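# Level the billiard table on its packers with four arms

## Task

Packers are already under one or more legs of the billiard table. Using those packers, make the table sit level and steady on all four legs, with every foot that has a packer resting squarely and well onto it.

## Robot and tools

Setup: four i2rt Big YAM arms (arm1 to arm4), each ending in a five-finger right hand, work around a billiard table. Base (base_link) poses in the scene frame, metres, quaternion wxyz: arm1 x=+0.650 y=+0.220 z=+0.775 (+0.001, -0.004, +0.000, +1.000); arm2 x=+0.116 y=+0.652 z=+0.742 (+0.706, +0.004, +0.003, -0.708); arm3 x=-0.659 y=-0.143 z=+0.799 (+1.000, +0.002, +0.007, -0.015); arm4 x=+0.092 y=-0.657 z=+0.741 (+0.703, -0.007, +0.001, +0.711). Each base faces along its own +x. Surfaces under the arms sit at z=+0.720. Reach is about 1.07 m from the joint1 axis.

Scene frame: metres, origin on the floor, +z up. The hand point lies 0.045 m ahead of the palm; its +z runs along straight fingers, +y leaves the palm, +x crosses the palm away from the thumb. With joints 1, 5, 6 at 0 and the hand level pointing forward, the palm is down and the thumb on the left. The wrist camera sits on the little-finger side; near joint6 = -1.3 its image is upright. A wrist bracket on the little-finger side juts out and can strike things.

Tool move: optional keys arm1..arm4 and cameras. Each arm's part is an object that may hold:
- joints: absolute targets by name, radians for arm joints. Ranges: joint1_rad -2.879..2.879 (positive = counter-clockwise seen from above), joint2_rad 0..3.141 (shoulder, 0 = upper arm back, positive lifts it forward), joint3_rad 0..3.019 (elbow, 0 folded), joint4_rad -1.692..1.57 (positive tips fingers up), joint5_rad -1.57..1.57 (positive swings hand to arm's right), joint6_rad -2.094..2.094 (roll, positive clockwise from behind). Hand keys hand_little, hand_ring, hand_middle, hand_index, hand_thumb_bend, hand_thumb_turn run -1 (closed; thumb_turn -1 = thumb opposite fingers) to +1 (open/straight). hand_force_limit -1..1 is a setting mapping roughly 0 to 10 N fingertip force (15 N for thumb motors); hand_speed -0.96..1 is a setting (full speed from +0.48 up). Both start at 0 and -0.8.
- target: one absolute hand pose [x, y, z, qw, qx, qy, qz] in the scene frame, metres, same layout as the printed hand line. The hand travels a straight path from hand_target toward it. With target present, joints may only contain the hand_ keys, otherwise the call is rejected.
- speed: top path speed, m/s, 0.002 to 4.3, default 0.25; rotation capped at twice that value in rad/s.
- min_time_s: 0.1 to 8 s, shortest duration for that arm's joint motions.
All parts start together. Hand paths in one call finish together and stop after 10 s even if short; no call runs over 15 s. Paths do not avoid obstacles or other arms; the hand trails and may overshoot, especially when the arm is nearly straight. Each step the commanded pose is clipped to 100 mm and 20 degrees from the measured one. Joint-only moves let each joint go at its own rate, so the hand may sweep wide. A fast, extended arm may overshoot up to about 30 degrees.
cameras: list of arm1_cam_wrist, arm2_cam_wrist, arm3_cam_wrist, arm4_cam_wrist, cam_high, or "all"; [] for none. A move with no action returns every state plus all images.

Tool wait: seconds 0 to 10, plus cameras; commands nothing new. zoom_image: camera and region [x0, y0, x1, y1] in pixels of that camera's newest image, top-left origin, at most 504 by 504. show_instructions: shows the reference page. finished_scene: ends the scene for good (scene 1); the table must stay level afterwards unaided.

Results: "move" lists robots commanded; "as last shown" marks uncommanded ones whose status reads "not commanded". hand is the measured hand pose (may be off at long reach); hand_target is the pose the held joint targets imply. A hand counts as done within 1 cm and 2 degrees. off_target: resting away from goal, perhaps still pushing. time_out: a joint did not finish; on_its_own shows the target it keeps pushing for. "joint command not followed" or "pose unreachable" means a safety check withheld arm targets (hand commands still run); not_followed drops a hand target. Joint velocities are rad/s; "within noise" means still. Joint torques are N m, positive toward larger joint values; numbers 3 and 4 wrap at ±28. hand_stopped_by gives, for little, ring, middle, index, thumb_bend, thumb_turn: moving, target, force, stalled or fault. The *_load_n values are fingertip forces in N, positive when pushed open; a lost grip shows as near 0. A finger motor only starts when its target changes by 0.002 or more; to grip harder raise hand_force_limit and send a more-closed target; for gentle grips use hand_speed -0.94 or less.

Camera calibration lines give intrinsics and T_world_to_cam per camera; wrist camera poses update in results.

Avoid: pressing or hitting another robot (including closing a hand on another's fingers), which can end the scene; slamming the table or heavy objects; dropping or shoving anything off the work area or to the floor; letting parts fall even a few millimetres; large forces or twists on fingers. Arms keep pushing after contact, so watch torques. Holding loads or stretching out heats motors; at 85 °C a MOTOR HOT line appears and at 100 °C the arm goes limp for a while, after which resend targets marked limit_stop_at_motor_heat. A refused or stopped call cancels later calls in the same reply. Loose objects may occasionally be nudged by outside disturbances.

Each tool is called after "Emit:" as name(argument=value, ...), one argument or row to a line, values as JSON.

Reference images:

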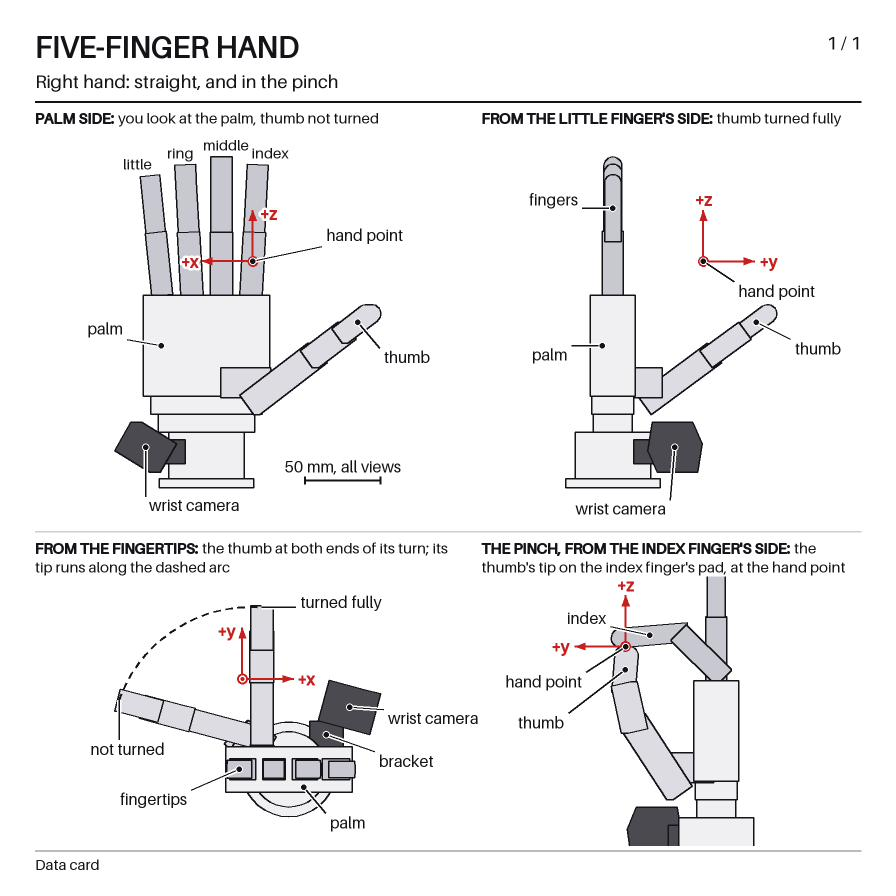

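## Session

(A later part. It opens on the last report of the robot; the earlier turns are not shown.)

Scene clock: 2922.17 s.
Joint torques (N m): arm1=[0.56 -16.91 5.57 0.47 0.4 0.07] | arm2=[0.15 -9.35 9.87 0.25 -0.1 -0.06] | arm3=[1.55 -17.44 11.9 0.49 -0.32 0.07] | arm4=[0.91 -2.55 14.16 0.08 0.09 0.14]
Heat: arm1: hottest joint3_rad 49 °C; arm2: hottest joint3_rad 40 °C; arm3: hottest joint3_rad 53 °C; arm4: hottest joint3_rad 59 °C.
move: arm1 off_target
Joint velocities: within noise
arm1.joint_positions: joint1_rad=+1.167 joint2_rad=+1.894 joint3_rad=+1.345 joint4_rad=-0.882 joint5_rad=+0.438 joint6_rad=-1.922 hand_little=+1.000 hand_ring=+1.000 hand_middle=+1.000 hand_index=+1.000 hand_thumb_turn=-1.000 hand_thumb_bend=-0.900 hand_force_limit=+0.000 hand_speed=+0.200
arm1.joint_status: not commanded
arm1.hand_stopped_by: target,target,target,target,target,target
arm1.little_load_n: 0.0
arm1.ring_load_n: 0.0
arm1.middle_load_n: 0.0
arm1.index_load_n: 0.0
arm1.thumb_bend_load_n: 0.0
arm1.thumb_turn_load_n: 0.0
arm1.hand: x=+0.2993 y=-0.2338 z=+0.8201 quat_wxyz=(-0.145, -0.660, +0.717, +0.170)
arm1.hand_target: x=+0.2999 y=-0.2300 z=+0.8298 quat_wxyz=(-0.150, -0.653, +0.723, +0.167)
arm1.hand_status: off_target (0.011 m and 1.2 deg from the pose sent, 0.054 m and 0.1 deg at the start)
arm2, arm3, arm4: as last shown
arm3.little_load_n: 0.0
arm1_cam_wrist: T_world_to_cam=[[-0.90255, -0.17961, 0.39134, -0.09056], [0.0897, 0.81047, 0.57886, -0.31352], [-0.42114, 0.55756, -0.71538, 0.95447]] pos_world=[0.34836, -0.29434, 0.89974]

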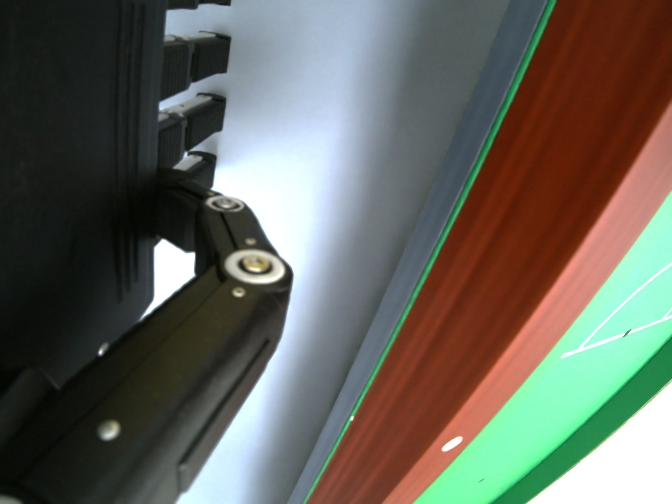

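Emit:
move(
  cameras=["cam_high", "arm4_cam_wrist", "arm1_cam_wrist"],
)

Scene clock: 2925.73 s.
Joint torques (N m): arm1=[1.32 -16.91 5.56 0.46 0.4 0.06] | arm2=[-0.26 -9.23 9.36 0.16 -0.07 -0.09] | arm3=[1.85 -17.61 11.9 0.38 -0.34 0.14] | arm4=[0.62 -2.32 14.31 0.05 0.12 0.12]
Heat: arm1: hottest joint3_rad 49 °C; arm2: hottest joint3_rad 40 °C; arm3: hottest joint3_rad 53 °C; arm4: hottest joint3_rad 59 °C.
Joint velocities: within noise
arm1.joint_positions: joint1_rad=+1.167 joint2_rad=+1.894 joint3_rad=+1.345 joint4_rad=-0.882 joint5_rad=+0.438 joint6_rad=-1.922 hand_little=+1.000 hand_ring=+1.000 hand_middle=+1.000 hand_index=+1.000 hand_thumb_turn=-1.000 hand_thumb_bend=-0.900 hand_force_limit=+0.000 hand_speed=+0.200
arm1.joint_status: not commanded
arm1.hand_stopped_by: target,target,target,target,target,target
arm1.little_load_n: 0.0
arm1.ring_load_n: 0.0
arm1.middle_load_n: 0.0
arm1.index_load_n: 0.5
arm1.thumb_bend_load_n: 0.0
arm1.thumb_turn_load_n: 0.0
arm1.hand: x=+0.2993 y=-0.2338 z=+0.8201 quat_wxyz=(-0.145, -0.660, +0.718, +0.170) (m; scene frame)
arm1.hand_target: x=+0.2999 y=-0.2300 z=+0.8298 quat_wxyz=(-0.150, -0.653, +0.723, +0.167) (m; scene frame)
arm1.hand_status: off_target (0.011 m and 1.2 deg from the pose sent, 0.054 m and 0.1 deg at the start)
arm2.joint_positions: joint1_rad=-1.496 joint2_rad=+1.468 joint3_rad=+1.628 joint4_rad=-1.689 joint5_rad=-0.012 joint6_rad=+0.090 hand_little=+1.000 hand_ring=+1.000 hand_middle=+1.000 hand_index=+1.000 hand_thumb_turn=-1.000 hand_thumb_bend=-0.900 hand_force_limit=+0.000 hand_speed=+0.200
arm2.joint_status: not commanded
arm2.hand_stopped_by: target,target,fault,target,target,target
arm2.little_load_n: 0.0
arm2.ring_load_n: 0.0
arm2.middle_load_n: 0.0
arm2.index_load_n: 0.0
arm2.thumb_bend_load_n: 0.0
arm2.thumb_turn_load_n: 0.0
arm2.hand: x=-0.2618 y=+0.5832 z=+1.0463 quat_wxyz=(+0.013, -0.713, -0.701, +0.016) (m; scene frame)
arm2.hand_target: x=-0.2654 y=+0.5830 z=+1.0495 quat_wxyz=(+0.011, -0.710, -0.704, +0.016) (m; scene frame)
arm2.hand_status: not commanded
arm3.joint_positions: joint1_rad=+0.826 joint2_rad=+2.295 joint3_rad=+2.551 joint4_rad=-1.640 joint5_rad=+0.000 joint6_rad=+0.648 hand_little=-0.700 hand_ring=-0.700 hand_middle=-0.700 hand_index=-0.700 hand_thumb_turn=-1.000 hand_thumb_bend=+0.600 hand_force_limit=+0.000 hand_speed=+0.200
arm3.joint_status: not commanded
arm3.hand_stopped_by: target,target,target,target,target,target
arm3.little_load_n: 0.0
arm3.ring_load_n: 0.0
arm3.middle_load_n: 0.0
arm3.index_load_n: 0.0
arm3.thumb_bend_load_n: 0.0
arm3.thumb_turn_load_n: 0.0
arm3.hand: x=-0.2000 y=+0.4089 z=+0.9914 quat_wxyz=(-0.090, +0.754, -0.651, +0.000) (m; scene frame)
arm3.hand_target: x=-0.2011 y=+0.4186 z=+0.9898 quat_wxyz=(-0.093, +0.753, -0.652, -0.002) (m; scene frame)
arm3.hand_status: not commanded
arm4.joint_positions: joint1_rad=-0.897 joint2_rad=+0.994 joint3_rad=+1.051 joint4_rad=-1.672 joint5_rad=-0.018 joint6_rad=+0.686 hand_little=+1.000 hand_ring=+1.000 hand_middle=+1.000 hand_index=+1.000 hand_thumb_turn=-1.000 hand_thumb_bend=+0.600 hand_force_limit=+0.000 hand_speed=+0.200
arm4.joint_status: not commanded
arm4.hand_stopped_by: target,target,target,target,target,target
arm4.little_load_n: -0.5
arm4.ring_load_n: 0.0
arm4.middle_load_n: 0.0
arm4.index_load_n: 0.0
arm4.thumb_bend_load_n: 0.0
arm4.thumb_turn_load_n: 0.0
arm4.hand: x=+0.2149 y=-0.4682 z=+0.9819 quat_wxyz=(+0.022, +0.707, -0.707, -0.004) (m; scene frame)
arm4.hand_target: x=+0.2196 y=-0.4605 z=+0.9996 quat_wxyz=(+0.000, +0.707, -0.707, +0.000) (m; scene frame)
arm4.hand_status: not commanded
pictures: arm1_cam_wrist, arm4_cam_wrist, cam_high
camera_calibration:
arm1_cam_wrist: T_world_to_cam=[[-0.90262, -0.17922, 0.39136, -0.09044], [0.08997, 0.81056, 0.57871, -0.31344], [-0.42094, 0.55756, -0.7155, 0.95451]] pos_world=[0.34836, -0.29434, 0.89973]
arm4_cam_wrist: T_world_to_cam=[[-0.95651, -0.28567, 0.05898, 0.01177], [-0.22115, 0.84206, 0.49196, -0.04078], [-0.1902, 0.45752, -0.86862, 1.21663]] pos_world=[0.23364, -0.51893, 1.07616]

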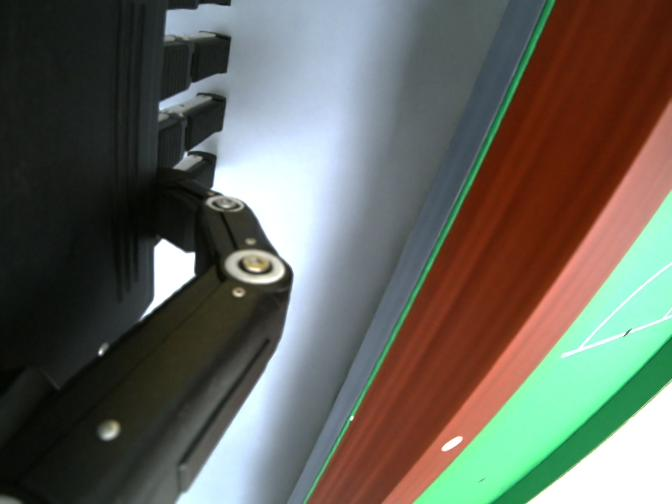

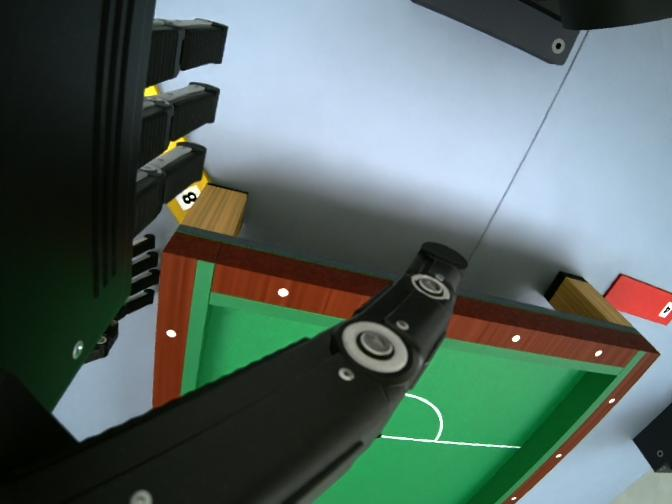

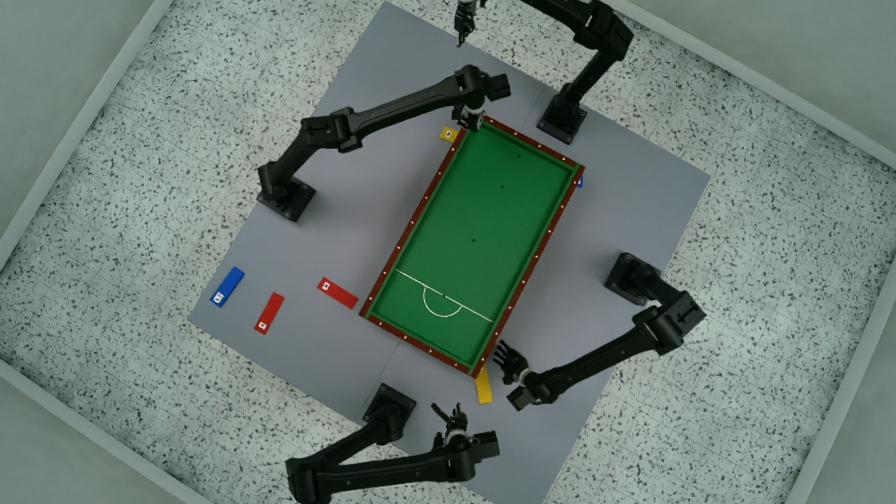

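Emit:
move(
  arm1={"target": [0.40, -0.22, 0.84, 0.1784, 0.7154, -0.6555, -0.1634], "speed": 0.15},
)

Emit:
move(
  arm1={"target": [0.50, -0.34, 0.95, 0.1784, 0.7154, -0.6555, -0.1634], "speed": 0.25},
)

Emit:
move(
  arm1={"target": [0.55, -0.44, 1.04, 0, 0.7071, -0.7071, 0], "speed": 0.25},
  cameras=["cam_high", "arm4_cam_wrist", "arm1_cam_wrist"],
)

Emit:
zoom_image(
  camera="cam_high",
  region=[330, 100, 620, 420],
)

Scene clock: 2931.73 s.
Joint torques (N m): arm1=[0.79 -13.74 5.42 1.17 0.53 0] | arm2=[-0.85 -8.59 9.76 -0.01 -0.11 -0.1] | arm3=[2.14 -18.08 11.96 0.34 -0.32 0.13] | arm4=[0.79 -2.96 14.09 0.17 0.08 0.11]
Heat: arm1: hottest joint3_rad 48 °C; arm2: hottest joint3_rad 40 °C; arm3: hottest joint3_rad 53 °C; arm4: hottest joint3_rad 59 °C.
move: arm1 done
Joint velocities: within noise
arm1.joint_positions: joint1_rad=+1.354 joint2_rad=+1.725 joint3_rad=+1.117 joint4_rad=-0.826 joint5_rad=+0.469 joint6_rad=-1.922 hand_little=+1.000 hand_ring=+1.000 hand_middle=+1.000 hand_index=+1.000 hand_thumb_turn=-1.000 hand_thumb_bend=-0.900 hand_force_limit=+0.000 hand_speed=+0.200
arm1.joint_status: not commanded
arm1.hand_stopped_by: target,target,target,target,target,target
arm1.little_load_n: 0.0
arm1.ring_load_n: 0.0
arm1.middle_load_n: 0.0
arm1.index_load_n: 0.0
arm1.thumb_bend_load_n: 0.0
arm1.thumb_turn_load_n: 0.0
arm1.hand: x=+0.4007 y=-0.2191 z=+0.8331 quat_wxyz=(-0.167, -0.720, +0.652, +0.169)
arm1.hand_target: x=+0.3999 y=-0.2199 z=+0.8400 quat_wxyz=(-0.178, -0.715, +0.656, +0.163)
arm1.hand_status: done (0.007 m and 1.6 deg from the pose sent, 0.104 m and 10.3 deg at the start)
arm2, arm3, arm4: as last shown
arm4.little_load_n: 0.0
pictures: none

Scene clock: 2933.27 s.
Joint torques (N m): arm1=[1.49 -15.27 10.15 0.27 0.56 0.07] | arm2=[-0.5 -8.53 9.29 -0.06 -0.1 -0.12] | arm3=[1.73 -18.08 11.86 0.42 -0.33 0.11] | arm4=[1.32 -2.73 14.28 0.01 0.08 0.15]
Heat: arm1: hottest joint3_rad 48 °C; arm2: hottest joint3_rad 40 °C; arm3: hottest joint3_rad 53 °C; arm4: hottest joint3_rad 59 °C.
move: arm1 off_target
Joint velocities: within noise
arm1.joint_positions: joint1_rad=+1.572 joint2_rad=+1.869 joint3_rad=+1.615 joint4_rad=-1.305 joint5_rad=+0.492 joint6_rad=-1.686 hand_little=+1.000 hand_ring=+1.000 hand_middle=+1.000 hand_index=+1.000 hand_thumb_turn=-1.000 hand_thumb_bend=-0.900 hand_force_limit=+0.000 hand_speed=+0.200
arm1.joint_status: not commanded
arm1.hand_stopped_by: target,target,target,target,target,target
arm1.little_load_n: 0.0
arm1.ring_load_n: 0.0
arm1.middle_load_n: 0.0
arm1.index_load_n: 0.0
arm1.thumb_bend_load_n: 0.0
arm1.thumb_turn_load_n: 0.0
arm1.hand: x=+0.5010 y=-0.3270 z=+0.9342 quat_wxyz=(-0.163, -0.724, +0.647, +0.176)
arm1.hand_target: x=+0.5002 y=-0.3392 z=+0.9500 quat_wxyz=(-0.178, -0.716, +0.655, +0.163)
arm1.hand_status: off_target (0.021 m and 2.6 deg from the pose sent, 0.195 m and 1.6 deg at the start)
arm2, arm3, arm4: as last shown
arm2.thumb_bend_load_n: -0.5
pictures: none

Scene clock: 2934.93 s.
Joint torques (N m): arm1=[0.73 -18.96 10.41 0.47 -0.01 0.06] | arm2=[0.21 -9.11 9.33 0.1 -0.06 -0.05] | arm3=[1.9 -18.08 11.81 0.51 -0.32 0.1] | arm4=[-0.09 -2.61 14.09 0.2 0.11 0.14]
Heat: arm1: hottest joint3_rad 49 °C; arm2: hottest joint3_rad 40 °C; arm3: hottest joint3_rad 53 °C; arm4: hottest joint3_rad 59 °C.
move: arm1 off_target
Joint velocities: within noise
arm1.joint_positions: joint1_rad=+1.536 joint2_rad=+2.119 joint3_rad=+2.380 joint4_rad=-1.696 joint5_rad=+0.030 joint6_rad=-1.656 hand_little=+1.000 hand_ring=+1.000 hand_middle=+1.000 hand_index=+1.000 hand_thumb_turn=-1.000 hand_thumb_bend=-0.900 hand_force_limit=+0.000 hand_speed=+0.200
arm1.joint_status: not commanded
arm1.hand_stopped_by: target,target,target,target,target,target
arm1.little_load_n: 0.0
arm1.ring_load_n: 0.5
arm1.middle_load_n: 0.0
arm1.index_load_n: 0.0
arm1.thumb_bend_load_n: 0.5
arm1.thumb_turn_load_n: 0.0
arm1.hand: x=+0.5559 y=-0.4346 z=+1.0231 quat_wxyz=(-0.058, -0.722, +0.689, -0.036)
arm1.hand_target: x=+0.5502 y=-0.4388 z=+1.0394 quat_wxyz=(-0.071, -0.713, +0.696, -0.050)
arm1.hand_status: off_target (0.019 m and 8.3 deg from the pose sent, 0.162 m and 28.5 deg at the start; a joint's target at an end of its range on 29 of 50 steps)
arm2, arm3, arm4: as last shown
arm2.thumb_bend_load_n: 0.0
arm3.ring_load_n: 0.5
pictures: arm1_cam_wrist, arm4_cam_wrist, cam_high
arm1_cam_wrist: T_world_to_cam=[[-0.95449, -0.29591, 0.03729, 0.3661], [-0.25513, 0.87486, 0.41174, 0.09933], [-0.15446, 0.38349, -0.91054, 1.29546]] pos_world=[0.57487, -0.47536, 1.12501]
arm4_cam_wrist: T_world_to_cam=[[-0.95651, -0.28567, 0.05898, 0.01177], [-0.22115, 0.84206, 0.49196, -0.04078], [-0.1902, 0.45752, -0.86862, 1.21663]] pos_world=[0.23364, -0.51893, 1.07616]

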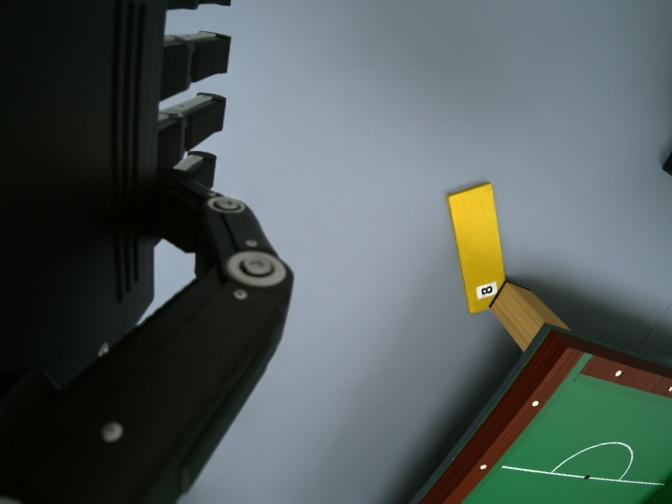

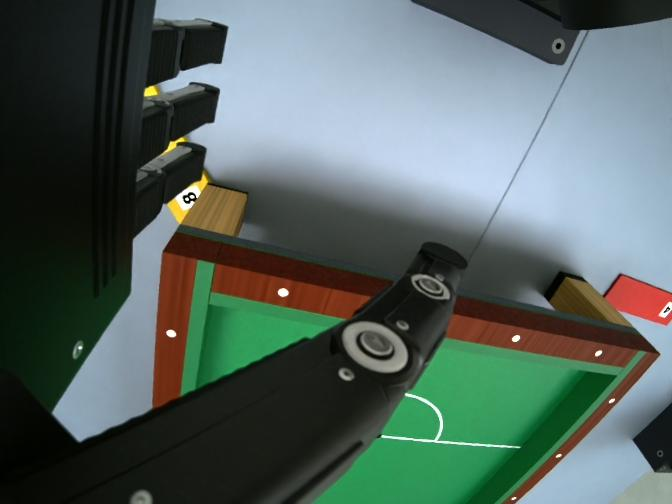

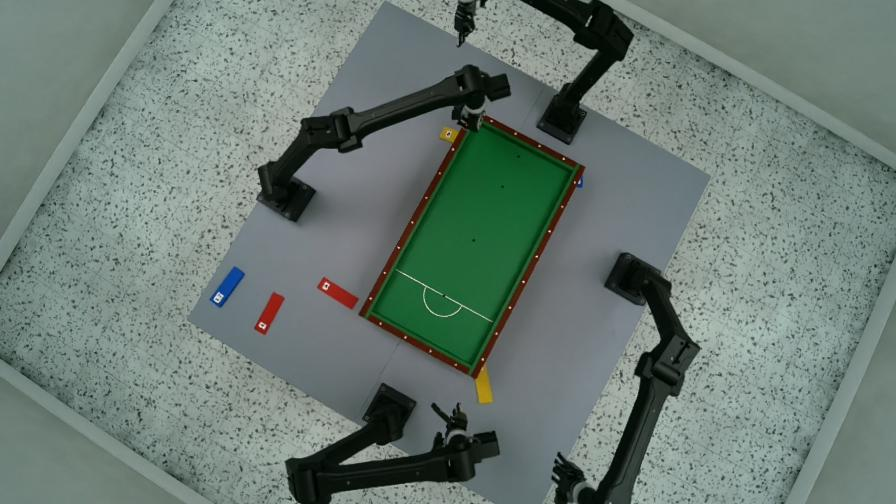

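Scaled by 1.575.

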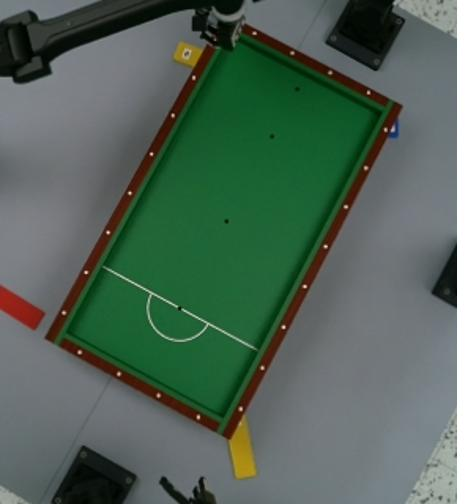

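Emit:
zoom_image(
  camera="arm1_cam_wrist",
  region=[430, 170, 580, 350],
)

Emit:
zoom_image(
  camera="arm4_cam_wrist",
  region=[100, 60, 300, 300],
)

Emit:
zoom_image(
  camera="arm4_cam_wrist",
  region=[520, 240, 672, 380],
)

Scaled by 2.800 from the camera's image (finer frame: 960x720).

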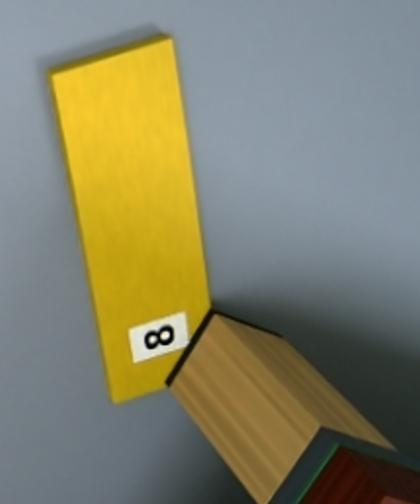

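Scaled by 2.100 from the camera's image (finer frame: 960x720).

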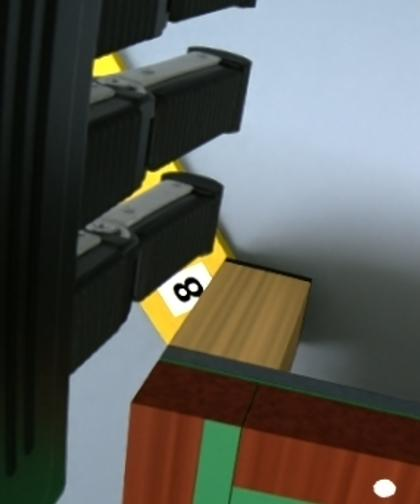

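Scaled by 3.316 from the camera's image (finer frame: 960x720).

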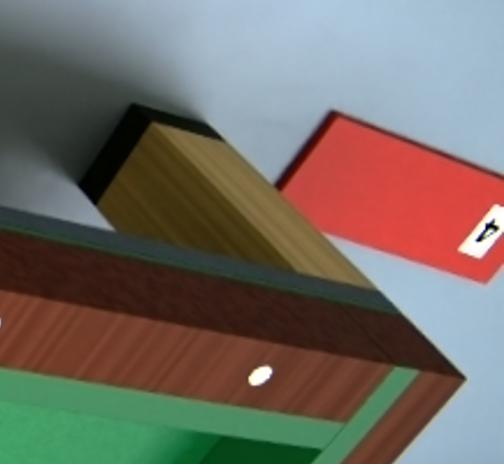

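Emit:
move(
  arm1={"target": [0.55, -0.30, 1.04, 0, 0.7071, -0.7071, 0], "speed": 0.25},
  arm2={"target": [-0.265, 0.50, 0.90, 0, -0.7071, -0.7071, 0], "speed": 0.2},
  cameras=["arm2_cam_wrist", "arm3_cam_wrist"],
)

Emit:
zoom_image(
  camera="arm2_cam_wrist",
  region=[280, 170, 500, 345],
)

Scene clock: 2942.13 s.
Joint torques (N m): arm1=[0.73 -16.56 6.32 0.34 -0.03 0.05] | arm2=[-0.67 -11.11 8.06 0.84 0.04 0.04] | arm3=[1.73 -17.96 11.9 0.49 -0.33 0.08] | arm4=[0.91 -2.08 14.13 0.13 0.1 0.15]
Heat: arm1: hottest joint3_rad 49 °C; arm2: hottest joint3_rad 40 °C; arm3: hottest joint3_rad 53 °C; arm4: hottest joint3_rad 60 °C.
move: arm1 done; arm2 done
Joint velocities: within noise
arm1.joint_positions: joint1_rad=+1.516 joint2_rad=+1.814 joint3_rad=+1.933 joint4_rad=-1.694 joint5_rad=+0.009 joint6_rad=-1.650 hand_little=+1.000 hand_ring=+1.000 hand_middle=+1.000 hand_index=+1.000 hand_thumb_turn=-1.000 hand_thumb_bend=-0.900 hand_force_limit=+0.000 hand_speed=+0.200
arm1.joint_status: not commanded
arm1.hand_stopped_by: target,target,target,target,target,target
arm1.little_load_n: 0.0
arm1.ring_load_n: 0.0
arm1.middle_load_n: 0.0
arm1.index_load_n: 0.0
arm1.thumb_bend_load_n: -0.5
arm1.thumb_turn_load_n: 0.0
arm1.hand: x=+0.5536 y=-0.3072 z=+1.0337 quat_wxyz=(+0.001, -0.715, +0.699, +0.002)
arm1.hand_target: x=+0.5502 y=-0.3001 z=+1.0400 quat_wxyz=(+0.000, -0.707, +0.707, +0.000)
arm1.hand_status: done (0.010 m and 1.3 deg from the pose sent, 0.136 m and 8.2 deg at the start)
arm2.joint_positions: joint1_rad=-1.308 joint2_rad=+1.552 joint3_rad=+1.332 joint4_rad=-1.362 joint5_rad=-0.012 joint6_rad=+0.253 hand_little=+1.000 hand_ring=+1.000 hand_middle=+1.000 hand_index=+1.000 hand_thumb_turn=-1.000 hand_thumb_bend=-0.900 hand_force_limit=+0.000 hand_speed=+0.200
arm2.joint_status: not commanded
arm2.hand_stopped_by: target,target,fault,target,target,target
arm2.little_load_n: 0.0
arm2.ring_load_n: 0.0
arm2.middle_load_n: 0.0
arm2.index_load_n: 0.0
arm2.thumb_bend_load_n: 0.0
arm2.thumb_turn_load_n: 0.0
arm2.hand: x=-0.2601 y=+0.5016 z=+0.9004 quat_wxyz=(-0.004, -0.704, -0.710, -0.005)
arm2.hand_target: x=-0.2650 y=+0.5000 z=+0.9001 quat_wxyz=(+0.000, -0.707, -0.707, +0.000)
arm2.hand_status: done (0.005 m and 0.9 deg from the pose sent, 0.168 m and 2.5 deg at the start)
arm3, arm4: as last shown
arm3.ring_load_n: 0.0
arm4.thumb_turn_load_n: -0.5
arm2_cam_wrist: T_world_to_cam=[[0.96627, 0.2482, 0.06867, 0.06271], [0.17335, -0.82408, 0.53931, -0.03064], [0.19045, -0.50921, -0.8393, 1.17811]] pos_world=[-0.27965, 0.55909, 1.00101]
arm3_cam_wrist: T_world_to_cam=[[-0.90669, -0.36508, -0.21124, 0.18229], [-0.41686, 0.69926, 0.58074, -0.94793], [-0.06431, 0.61461, -0.78621, 0.62964]] pos_world=[-0.18938, 0.34242, 1.08403]

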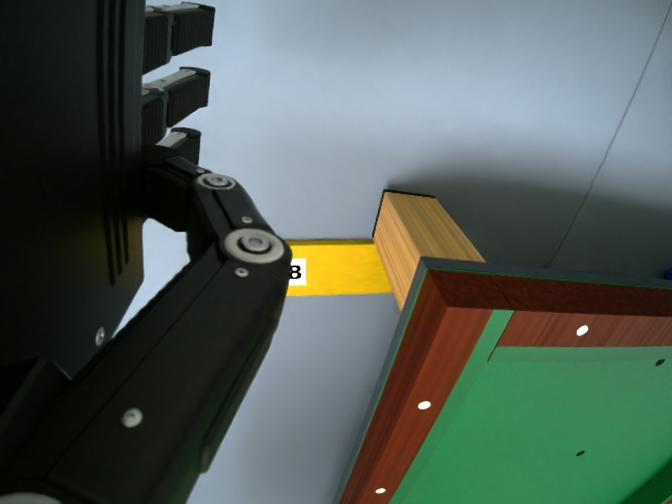

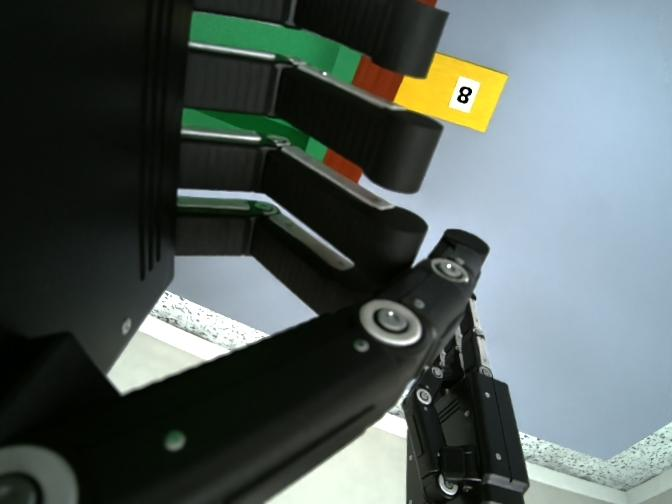

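Scaled by 2.291 from the camera's image (finer frame: 960x720).

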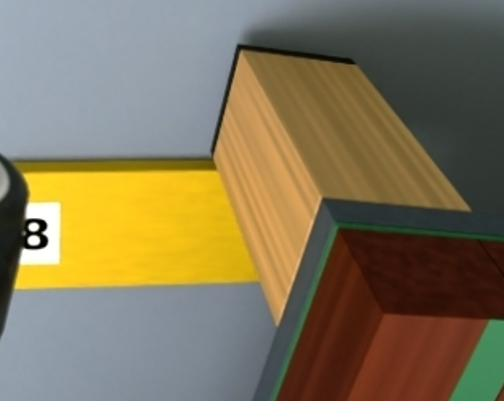

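Emit:
move(
  arm1={"target": [0.44, 0.37, 0.955, -0.6583, 0.5869, 0.4720, 0.0110], "speed": 0.3},
  cameras=["arm1_cam_wrist"],
)

Scene clock: 2953.77 s.
Joint torques (N m): arm1=[2.14 1.14 6.83 -0.1 0.67 -0.05] | arm2=[-0.91 -10.75 8.25 0.87 0.07 0.07] | arm3=[1.32 -17.85 11.89 0.49 -0.32 0.1] | arm4=[0.09 -2.2 13.98 0.1 0.11 0.15]
Heat: arm1: hottest joint3_rad 49 °C; arm2: hottest joint3_rad 41 °C; arm3: hottest joint3_rad 53 °C; arm4: hottest joint3_rad 60 °C.
move: arm1 not_followed
Joint velocities: within noise
arm1.joint_positions: joint1_rad=+0.750 joint2_rad=+0.771 joint3_rad=+0.321 joint4_rad=-1.699 joint5_rad=+1.086 joint6_rad=-1.983 hand_little=+1.000 hand_ring=+1.000 hand_middle=+1.000 hand_index=+1.000 hand_thumb_turn=-1.000 hand_thumb_bend=-0.900 hand_force_limit=+0.000 hand_speed=+0.200
arm1.joint_status: not commanded
arm1.hand_stopped_by: target,target,target,target,target,target
arm1.little_load_n: 0.0
arm1.ring_load_n: 0.0
arm1.middle_load_n: 0.0
arm1.index_load_n: 0.0
arm1.thumb_bend_load_n: 0.0
arm1.thumb_turn_load_n: 0.0
arm1.on_its_own: joint1_rad is held at +0.759, not at its first target +1.507; joint2_rad is held at +0.768, not at its first target +1.796; joint3_rad is held at +0.338, not at its first target +1.926; joint5_rad is held at +1.087, not at its first target +0.007; joint6_rad is held at -1.983, not at its first target -1.636
arm1.hand: x=+0.4510 y=+0.3140 z=+0.9652 quat_wxyz=(+0.160, -0.575, +0.605, +0.527)
arm1.hand_target: x=+0.4470 y=+0.3093 z=+0.9704 quat_wxyz=(+0.149, -0.575, +0.607, +0.528)
arm1.hand_status: not_followed (0.058 m and 162.6 deg from the pose sent, 0.691 m and 169.7 deg at the start; pose on its path clipped on 134 of 167 steps; a joint's target at an end of its range on 165 of 167 steps)
arm2, arm3, arm4: as last shown
arm4.thumb_turn_load_n: 0.0
pose unreachable (arm1 arm): on one or more control steps of this call this arm could not follow its commanded pose, so it was not sent that pose on those steps. On the call's last step it was still not sent that pose. It may still have moved: this result reports where it is.
cause: moving toward the commanded pose would bring two parts of the arm too close to each other (its hand and another part of the arm, 25 mm apart when it was first held).
arm1_cam_wrist: T_world_to_cam=[[-0.92025, -0.31903, 0.22663, 0.29863], [0.25237, -0.04119, 0.96676, -1.03537], [-0.29909, 0.94685, 0.11842, -0.16531]] pos_world=[0.48667, 0.20915, 0.95285]

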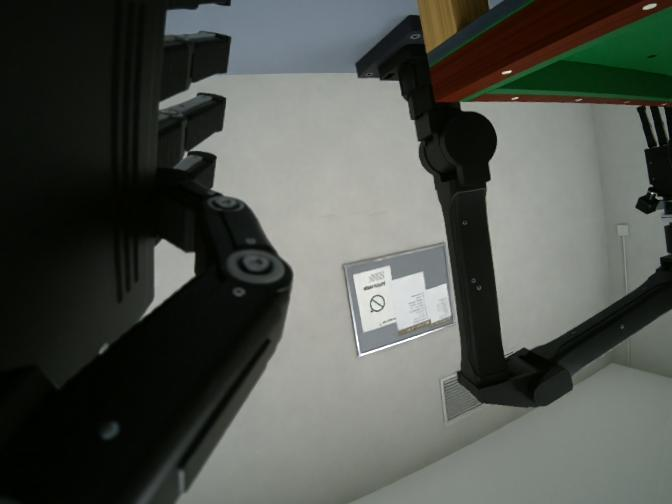

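Emit:
move(
  arm1={"target": [0.27, 0.15, 1.1, 0.160, -0.575, 0.605, 0.527], "speed": 0.3},
)

Emit:
move(
  arm1={"target": [0.27, 0.20, 1.1, -0.6583, 0.5869, 0.4720, 0.0110], "speed": 0.4},
)

Emit:
move(
  arm1={"target": [0.44, 0.37, 0.955, -0.6583, 0.5869, 0.4720, 0.0110], "speed": 0.3},
  cameras=["arm1_cam_wrist"],
)

Scene clock: 2957.83 s.
Joint torques (N m): arm1=[0.62 -7.06 8.72 -0.14 0.82 -0.16] | arm2=[-0.85 -10.64 7.99 0.81 0.1 0.09] | arm3=[1.79 -17.67 11.88 0.42 -0.35 0.13] | arm4=[0.44 -2.2 14.26 0.13 0.1 0.13]
Heat: arm1: hottest joint3_rad 49 °C; arm2: hottest joint3_rad 41 °C; arm3: hottest joint3_rad 53 °C; arm4: hottest joint3_rad 60 °C.
move: arm1 off_target
Joint velocities: within noise
arm1.joint_positions: joint1_rad=+0.757 joint2_rad=+1.329 joint3_rad=+1.000 joint4_rad=-1.699 joint5_rad=+1.168 joint6_rad=-1.983 hand_little=+1.000 hand_ring=+1.000 hand_middle=+1.000 hand_index=+1.000 hand_thumb_turn=-1.000 hand_thumb_bend=-0.900 hand_force_limit=+0.000 hand_speed=+0.200
arm1.joint_status: not commanded
arm1.hand_stopped_by: target,target,target,target,target,target
arm1.little_load_n: 0.0
arm1.ring_load_n: 0.0
arm1.middle_load_n: 0.0
arm1.index_load_n: 0.0
arm1.thumb_bend_load_n: 0.0
arm1.thumb_turn_load_n: 0.0
arm1.hand: x=+0.2768 y=+0.1524 z=+1.0863 quat_wxyz=(+0.097, -0.554, +0.609, +0.559)
arm1.hand_target: x=+0.2704 y=+0.1504 z=+1.0991 quat_wxyz=(+0.088, -0.549, +0.615, +0.559)
arm1.hand_status: off_target (0.016 m and 8.5 deg from the pose sent, 0.279 m and 0.1 deg at the start; a joint's target at an end of its range on 42 of 48 steps)
arm2, arm3, arm4: as last shown
arm3.middle_load_n: 0.5
arm3.index_load_n: 0.5
pictures: none

Scene clock: 2962.20 s.
Joint torques (N m): arm1=[0.56 -6.65 4.97 -0.18 0.85 -0.17] | arm2=[-1.44 -10.46 7.88 0.94 0.07 0.12] | arm3=[1.79 -17.73 11.81 0.43 -0.31 0.09] | arm4=[0.85 -2.67 14.15 0.02 0.08 0.13]
Heat: arm1: hottest joint3_rad 48 °C; arm2: hottest joint3_rad 41 °C; arm3: hottest joint3_rad 53 °C; arm4: hottest joint3_rad 60 °C.
move: arm1 off_target
Joint velocities: within noise
arm1.joint_positions: joint1_rad=+0.605 joint2_rad=+1.331 joint3_rad=+0.833 joint4_rad=-1.699 joint5_rad=+1.561 joint6_rad=-1.983 hand_little=+1.000 hand_ring=+1.000 hand_middle=+1.000 hand_index=+1.000 hand_thumb_turn=-1.000 hand_thumb_bend=-0.900 hand_force_limit=+0.000 hand_speed=+0.200
arm1.joint_status: not commanded
arm1.hand_stopped_by: target,target,target,target,target,target
arm1.little_load_n: 0.0
arm1.ring_load_n: 0.0
arm1.middle_load_n: 0.0
arm1.index_load_n: 0.0
arm1.thumb_bend_load_n: 0.0
arm1.thumb_turn_load_n: 0.5
arm1.hand: x=+0.2690 y=+0.1957 z=+1.0999 quat_wxyz=(+0.156, -0.521, +0.485, +0.686)
arm1.hand_target: x=+0.2700 y=+0.1998 z=+1.0990 quat_wxyz=(+0.166, -0.523, +0.481, +0.684)
arm1.hand_status: off_target (0.004 m and 160.2 deg from the pose sent, 0.050 m and 169.1 deg at the start; pose on its path clipped on 113 of 129 steps; a joint's target at an end of its range on 129 of 129 steps)
arm2, arm3, arm4: as last shown
arm3.little_load_n: 0.5
arm3.middle_load_n: 0.0
pictures: none

Scene clock: 2967.43 s.
Joint torques (N m): arm1=[0.62 -1.26 2.06 -0.57 0.43 -0.17] | arm2=[-0.09 -10.29 8.02 0.84 0.12 0.07] | arm3=[1.55 -18.2 11.93 0.46 -0.32 0.11] | arm4=[0.79 -2.9 14.16 0.16 0.14 0.13]
Heat: arm1: hottest joint3_rad 48 °C; arm2: hottest joint3_rad 41 °C; arm3: hottest joint3_rad 53 °C; arm4: hottest joint3_rad 60 °C.
move: arm1 off_target
Joint velocities: arm1=[within noise] | arm2=[0.005 0.005 0.007 -0.046 -0.007 0.007] | arm3=[within noise] | arm4=[within noise]
arm1.joint_positions: joint1_rad=+0.248 joint2_rad=+1.313 joint3_rad=+0.253 joint4_rad=-1.699 joint5_rad=+1.562 joint6_rad=-1.983 hand_little=+1.000 hand_ring=+1.000 hand_middle=+1.000 hand_index=+1.000 hand_thumb_turn=-1.000 hand_thumb_bend=-0.900 hand_force_limit=+0.000 hand_speed=+0.200
arm1.joint_status: not commanded
arm1.hand_stopped_by: target,target,target,target,target,target
arm1.little_load_n: 0.0
arm1.ring_load_n: 0.0
arm1.middle_load_n: 0.0
arm1.index_load_n: 0.0
arm1.thumb_bend_load_n: 0.0
arm1.thumb_turn_load_n: 0.0
arm1.hand: x=+0.4376 y=+0.3677 z=+0.9554 quat_wxyz=(+0.446, -0.565, +0.428, +0.547)
arm1.hand_target: x=+0.4399 y=+0.3697 z=+0.9530 quat_wxyz=(+0.456, -0.569, +0.421, +0.539)
arm1.hand_status: off_target (0.003 m and 130.7 deg from the pose sent, 0.284 m and 160.2 deg at the start; pose on its path clipped on 136 of 157 steps; a joint's target at an end of its range on 157 of 157 steps)
arm2: as last shown
arm3.joint_positions: joint1_rad=+0.826 joint2_rad=+2.295 joint3_rad=+2.551 joint4_rad=-1.640 joint5_rad=+0.000 joint6_rad=+0.648 hand_little=-0.700 hand_ring=-0.700 hand_middle=-0.700 hand_index=-0.700 hand_thumb_turn=-1.000 hand_thumb_bend=+0.600 hand_force_limit=+0.000 hand_speed=+0.200
arm3.joint_status: not commanded
arm3.hand_stopped_by: target,target,target,target,target,target
arm3.little_load_n: 0.0
arm3.ring_load_n: 0.0
arm3.middle_load_n: 0.0
arm3.index_load_n: 0.0
arm3.thumb_bend_load_n: 0.0
arm3.thumb_turn_load_n: 0.0
arm3.hand: x=-0.2000 y=+0.4089 z=+0.9914 quat_wxyz=(-0.090, +0.754, -0.651, +0.000)
arm3.hand_target: x=-0.2011 y=+0.4186 z=+0.9898 quat_wxyz=(-0.093, +0.753, -0.652, -0.002)
arm3.hand_status: not commanded
arm4.joint_positions: joint1_rad=-0.897 joint2_rad=+0.994 joint3_rad=+1.051 joint4_rad=-1.672 joint5_rad=-0.018 joint6_rad=+0.686 hand_little=+1.000 hand_ring=+1.000 hand_middle=+1.000 hand_index=+1.000 hand_thumb_turn=-1.000 hand_thumb_bend=+0.600 hand_force_limit=+0.000 hand_speed=+0.200
arm4.joint_status: not commanded
arm4.hand_stopped_by: target,target,target,target,target,target
arm4.little_load_n: 0.0
arm4.ring_load_n: 0.0
arm4.middle_load_n: 0.0
arm4.index_load_n: 0.0
arm4.thumb_bend_load_n: 0.0
arm4.thumb_turn_load_n: 0.0
arm4.hand: x=+0.2149 y=-0.4682 z=+0.9819 quat_wxyz=(+0.022, +0.707, -0.707, -0.004)
arm4.hand_target: x=+0.2196 y=-0.4605 z=+0.9996 quat_wxyz=(+0.000, +0.707, -0.707, +0.000)
arm4.hand_status: not commanded
arm1_cam_wrist: T_world_to_cam=[[-0.93703, -0.19979, -0.28645, 0.75945], [-0.13046, -0.56058, 0.81776, -0.51948], [-0.32395, 0.80364, 0.49922, -0.51925]] pos_world=[0.47565, 0.2778, 0.90157]

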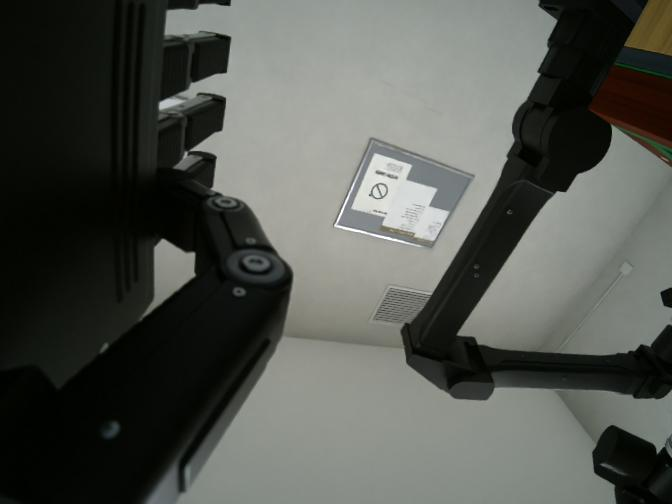

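Emit:
move(
  arm1={"target": [0.38, 0.33, 1.15, 0.446, -0.565, 0.428, 0.547], "speed": 0.3},
)

Emit:
move(
  arm1={"joints": {"joint1_rad": -1.0, "joint2_rad": 1.35, "joint3_rad": 1.45, "joint4_rad": -1.6, "joint5_rad": 0.0, "joint6_rad": 1.3}, "min_time_s": 4},
  cameras=["arm1_cam_wrist"],
)

Scene clock: 2975.53 s.
Joint torques (N m): arm1=[1.96 -1.26 8.73 0.02 0.83 -0.16] | arm2=[-0.03 -10.93 8.12 0.87 0.05 0] | arm3=[1.49 -17.79 11.93 0.44 -0.32 0.11] | arm4=[0.73 -2.43 14.27 -0.03 0.13 0.14]
Heat: arm1: hottest joint3_rad 47 °C; arm2: hottest joint3_rad 41 °C; arm3: hottest joint3_rad 53 °C; arm4: hottest joint3_rad 61 °C.
move: arm1 off_target
Joint velocities: within noise
arm1.joint_positions: joint1_rad=+0.340 joint2_rad=+0.925 joint3_rad=+0.646 joint4_rad=-1.699 joint5_rad=+1.563 joint6_rad=-1.983 hand_little=+1.000 hand_ring=+1.000 hand_middle=+1.000 hand_index=+1.000 hand_thumb_turn=-1.000 hand_thumb_bend=-0.900 hand_force_limit=+0.000 hand_speed=+0.200
arm1.joint_status: not commanded
arm1.hand_stopped_by: target,target,target,target,target,target
arm1.little_load_n: 0.0
arm1.ring_load_n: 0.0
arm1.middle_load_n: 0.0
arm1.index_load_n: 0.0
arm1.thumb_bend_load_n: 0.0
arm1.thumb_turn_load_n: 0.0
arm1.hand: x=+0.3861 y=+0.3342 z=+1.1361 quat_wxyz=(+0.171, -0.390, +0.593, +0.683)
arm1.hand_target: x=+0.3799 y=+0.3305 z=+1.1486 quat_wxyz=(+0.164, -0.387, +0.595, +0.685)
arm1.hand_status: off_target (0.016 m and 45.0 deg from the pose sent, 0.206 m and 0.0 deg at the start; pose on its path clipped on 27 of 39 steps; a joint's target at an end of its range on 39 of 39 steps)
arm2, arm3, arm4: as last shown
pictures: none

Scene clock: 2980.27 s.
Joint torques (N m): arm1=[1.08 -8.12 10.74 0.84 -0.05 0.04] | arm2=[-0.15 -11.22 7.99 1.16 0.08 0.08] | arm3=[1.79 -18.14 11.84 0.51 -0.32 0.11] | arm4=[0.38 -2.43 14.23 0.06 0.11 0.17]
Heat: arm1: hottest joint3_rad 48 °C; arm2: hottest joint3_rad 41 °C; arm3: hottest joint3_rad 53 °C; arm4: hottest joint3_rad 61 °C.
move: arm1 done
Joint velocities: within noise
arm1.joint_positions: joint1_rad=-0.998 joint2_rad=+1.346 joint3_rad=+1.396 joint4_rad=-1.609 joint5_rad=+0.002 joint6_rad=+1.286 hand_little=+1.000 hand_ring=+1.000 hand_middle=+1.000 hand_index=+1.000 hand_thumb_turn=-1.000 hand_thumb_bend=-0.900 hand_force_limit=+0.000 hand_speed=+0.200
arm1.joint_status: all done
arm1.hand_stopped_by: target,target,target,target,target,target
arm1.little_load_n: 0.0
arm1.ring_load_n: 0.0
arm1.middle_load_n: 0.0
arm1.index_load_n: 0.0
arm1.thumb_bend_load_n: 0.0
arm1.thumb_turn_load_n: 0.0
arm1.hand: x=+0.3760 y=+0.5213 z=+1.0390 quat_wxyz=(-0.006, +0.937, -0.350, -0.001)
arm1.hand_target: x=+0.3673 y=+0.5359 z=+1.0597 quat_wxyz=(-0.023, +0.934, -0.357, -0.025)
arm1.hand_status: not commanded
arm2, arm3, arm4: as last shown
arm1_cam_wrist: T_world_to_cam=[[-0.44369, -0.89526, -0.04051, 0.67788], [-0.77458, 0.36036, 0.51978, -0.43809], [-0.45074, 0.262, -0.85334, 1.03087]] pos_world=[0.42609, 0.49466, 1.13486]

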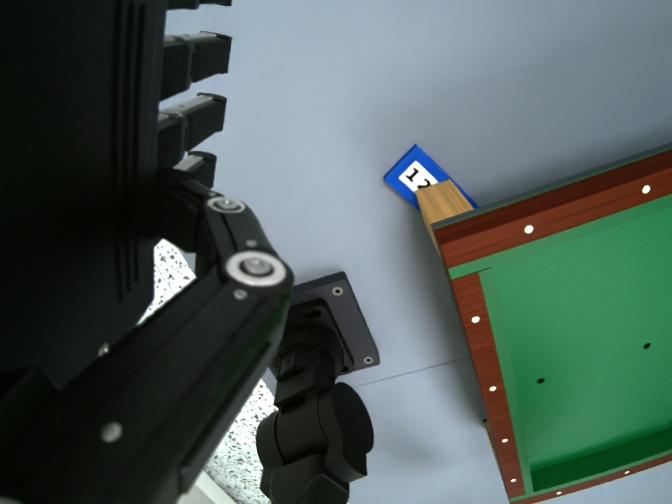

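Emit:
zoom_image(
  camera="arm1_cam_wrist",
  region=[370, 130, 530, 250],
)

Scaled by 3.150 from the camera's image (finer frame: 960x720).

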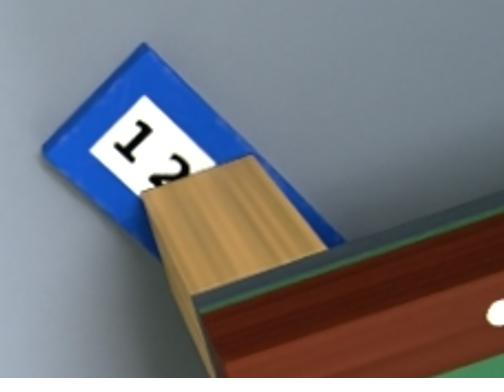

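Emit:
move(
  arm1={"target": [0.40, 0.60, 0.93, 0.0, 0.9239, -0.3827, 0.0], "speed": 0.25},
  cameras=["arm1_cam_wrist"],
)

Scene clock: 3028.20 s.
Joint torques (N m): arm1=[1.03 -12.1 6.61 0.81 -0.05 -0.2] | arm2=[-0.62 -10.87 7.77 1.02 0.11 0.04] | arm3=[1.85 -18.08 11.88 0.58 -0.33 0.1] | arm4=[1.26 -2.43 14.19 0.17 0.14 0.15]
Heat: arm1: hottest joint3_rad 53 °C; arm2: hottest joint3_rad 40 °C; arm3: hottest joint3_rad 54 °C; arm4: hottest joint3_rad 61 °C.
move: arm1 done
Joint velocities: within noise
arm1.joint_positions: joint1_rad=-1.137 joint2_rad=+1.534 joint3_rad=+1.284 joint4_rad=-1.345 joint5_rad=-0.005 joint6_rad=+1.229 hand_little=+1.000 hand_ring=+1.000 hand_middle=+1.000 hand_index=+1.000 hand_thumb_turn=-1.000 hand_thumb_bend=-0.900 hand_force_limit=+0.000 hand_speed=+0.200
arm1.joint_status: not commanded
arm1.hand_stopped_by: target,target,target,target,target,target
arm1.little_load_n: 0.0
arm1.ring_load_n: 0.0
arm1.middle_load_n: 0.0
arm1.index_load_n: 0.0
arm1.thumb_bend_load_n: 0.0
arm1.thumb_turn_load_n: 0.0
arm1.hand: x=+0.3998 y=+0.5980 z=+0.9223 quat_wxyz=(+0.008, +0.922, -0.388, +0.011)
arm1.hand_target: x=+0.4000 y=+0.5998 z=+0.9300 quat_wxyz=(+0.000, +0.924, -0.383, +0.000)
arm1.hand_status: done (0.008 m and 1.7 deg from the pose sent, 0.137 m and 4.1 deg at the start)
arm2, arm3, arm4: as last shown
arm3.little_load_n: 0.5
arm1_cam_wrist: T_world_to_cam=[[-0.51519, -0.85694, -0.01507, 0.73461], [-0.74752, 0.44066, 0.49701, -0.42448], [-0.41927, 0.26732, -0.86761, 0.91936]] pos_world=[0.44661, 0.57081, 1.01969]

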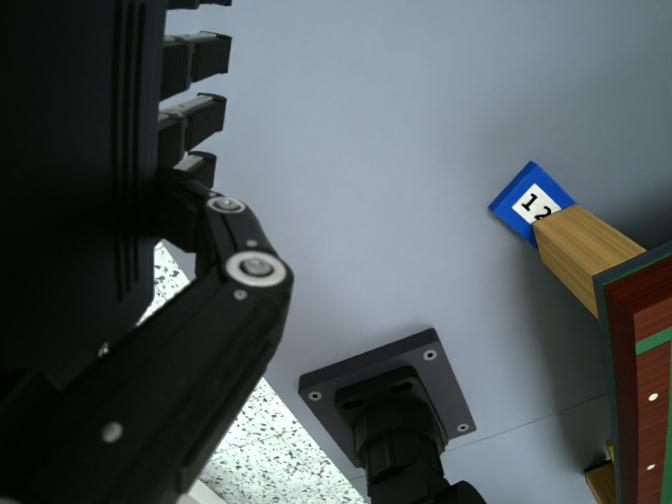

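Emit:
move(
  cameras=["arm1_cam_wrist","cam_high"],
)

Emit:
zoom_image(
  camera="arm1_cam_wrist",
  region=[450, 120, 650, 320],
)

Scene clock: 3044.53 s.
Joint torques (N m): arm1=[1.03 -12.1 6.6 0.83 -0.06 -0.19] | arm2=[-0.32 -10.05 8.08 0.87 0.07 0.01] | arm3=[1.73 -17.67 11.78 0.55 -0.35 0.09] | arm4=[0.09 -2.96 14.16 0.2 0.08 0.11]
Heat: arm1: hottest joint3_rad 51 °C; arm2: hottest joint3_rad 40 °C; arm3: hottest joint3_rad 54 °C; arm4: hottest joint3_rad 61 °C.
Joint velocities: within noise
arm1.joint_positions: joint1_rad=-1.137 joint2_rad=+1.534 joint3_rad=+1.284 joint4_rad=-1.345 joint5_rad=-0.005 joint6_rad=+1.229 hand_little=+1.000 hand_ring=+1.000 hand_middle=+1.000 hand_index=+1.000 hand_thumb_turn=-1.000 hand_thumb_bend=-0.900 hand_force_limit=+0.000 hand_speed=+0.200
arm1.joint_status: not commanded
arm1.hand_stopped_by: target,target,target,target,target,target
arm1.little_load_n: 0.0
arm1.ring_load_n: 0.0
arm1.middle_load_n: 0.0
arm1.index_load_n: 0.0
arm1.thumb_bend_load_n: 0.0
arm1.thumb_turn_load_n: 0.0
arm1.hand: x=+0.3998 y=+0.5980 z=+0.9223 quat_wxyz=(+0.008, +0.922, -0.388, +0.011) (m; scene frame)
arm1.hand_target: x=+0.4000 y=+0.5999 z=+0.9300 quat_wxyz=(+0.000, +0.924, -0.383, +0.000) (m; scene frame)
arm1.hand_status: done (0.008 m and 1.7 deg from the pose sent, 0.137 m and 4.1 deg at the start)
arm2.joint_positions: joint1_rad=-1.308 joint2_rad=+1.552 joint3_rad=+1.332 joint4_rad=-1.362 joint5_rad=-0.012 joint6_rad=+0.253 hand_little=+1.000 hand_ring=+1.000 hand_middle=+1.000 hand_index=+1.000 hand_thumb_turn=-1.000 hand_thumb_bend=-0.900 hand_force_limit=+0.000 hand_speed=+0.200
arm2.joint_status: not commanded
arm2.hand_stopped_by: target,target,fault,target,target,target
arm2.little_load_n: 0.0
arm2.ring_load_n: 0.5
arm2.middle_load_n: 0.5
arm2.index_load_n: 0.0
arm2.thumb_bend_load_n: 0.0
arm2.thumb_turn_load_n: 0.0
arm2.hand: x=-0.2601 y=+0.5016 z=+0.9004 quat_wxyz=(-0.004, -0.704, -0.710, -0.005) (m; scene frame)
arm2.hand_target: x=-0.2650 y=+0.5000 z=+0.9001 quat_wxyz=(+0.000, -0.707, -0.707, +0.000) (m; scene frame)
arm2.hand_status: not commanded
arm3.joint_positions: joint1_rad=+0.826 joint2_rad=+2.295 joint3_rad=+2.551 joint4_rad=-1.640 joint5_rad=+0.000 joint6_rad=+0.648 hand_little=-0.700 hand_ring=-0.700 hand_middle=-0.700 hand_index=-0.700 hand_thumb_turn=-1.000 hand_thumb_bend=+0.600 hand_force_limit=+0.000 hand_speed=+0.200
arm3.joint_status: not commanded
arm3.hand_stopped_by: target,target,target,target,target,target
arm3.little_load_n: 0.0
arm3.ring_load_n: 0.0
arm3.middle_load_n: 0.0
arm3.index_load_n: 0.0
arm3.thumb_bend_load_n: 0.0
arm3.thumb_turn_load_n: 0.0
arm3.hand: x=-0.2000 y=+0.4089 z=+0.9914 quat_wxyz=(-0.090, +0.754, -0.651, +0.000) (m; scene frame)
arm3.hand_target: x=-0.2011 y=+0.4186 z=+0.9898 quat_wxyz=(-0.093, +0.753, -0.652, -0.002) (m; scene frame)
arm3.hand_status: not commanded
arm4.joint_positions: joint1_rad=-0.897 joint2_rad=+0.994 joint3_rad=+1.051 joint4_rad=-1.672 joint5_rad=-0.018 joint6_rad=+0.686 hand_little=+1.000 hand_ring=+1.000 hand_middle=+1.000 hand_index=+1.000 hand_thumb_turn=-1.000 hand_thumb_bend=+0.600 hand_force_limit=+0.000 hand_speed=+0.200
arm4.joint_status: not commanded
arm4.hand_stopped_by: target,target,target,target,target,target
arm4.little_load_n: 0.0
arm4.ring_load_n: 0.0
arm4.middle_load_n: 0.0
arm4.index_load_n: 0.0
arm4.thumb_bend_load_n: 0.0
arm4.thumb_turn_load_n: 0.0
arm4.hand: x=+0.2149 y=-0.4682 z=+0.9819 quat_wxyz=(+0.022, +0.707, -0.707, -0.004) (m; scene frame)
arm4.hand_target: x=+0.2196 y=-0.4605 z=+0.9996 quat_wxyz=(+0.000, +0.707, -0.707, +0.000) (m; scene frame)
arm4.hand_status: not commanded
pictures: arm1_cam_wrist, cam_high
camera_calibration:
arm1_cam_wrist: T_world_to_cam=[[-0.51519, -0.85694, -0.01507, 0.73461], [-0.74752, 0.44066, 0.49701, -0.42448], [-0.41927, 0.26732, -0.86761, 0.91936]] pos_world=[0.44661, 0.57081, 1.01969]

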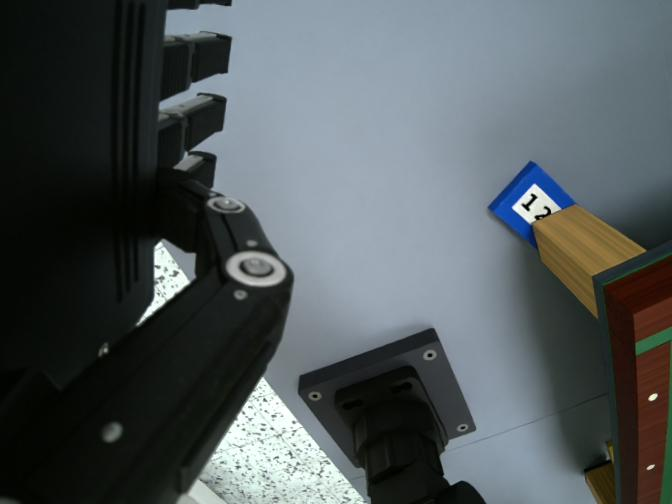

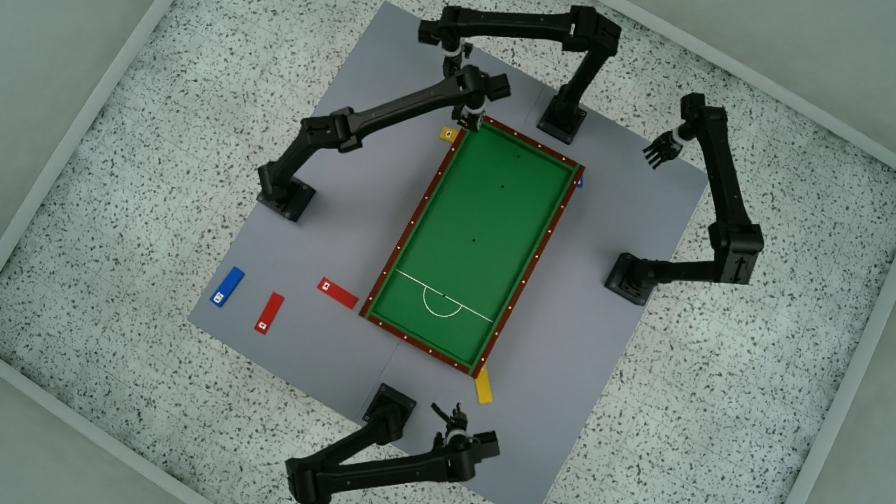

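Scaled by 2.520 from the camera's image (finer frame: 960x720).

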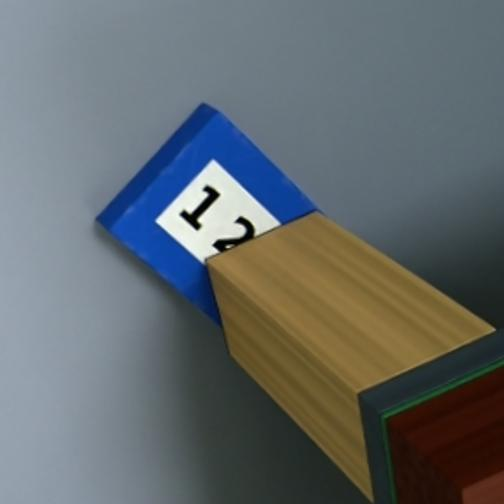

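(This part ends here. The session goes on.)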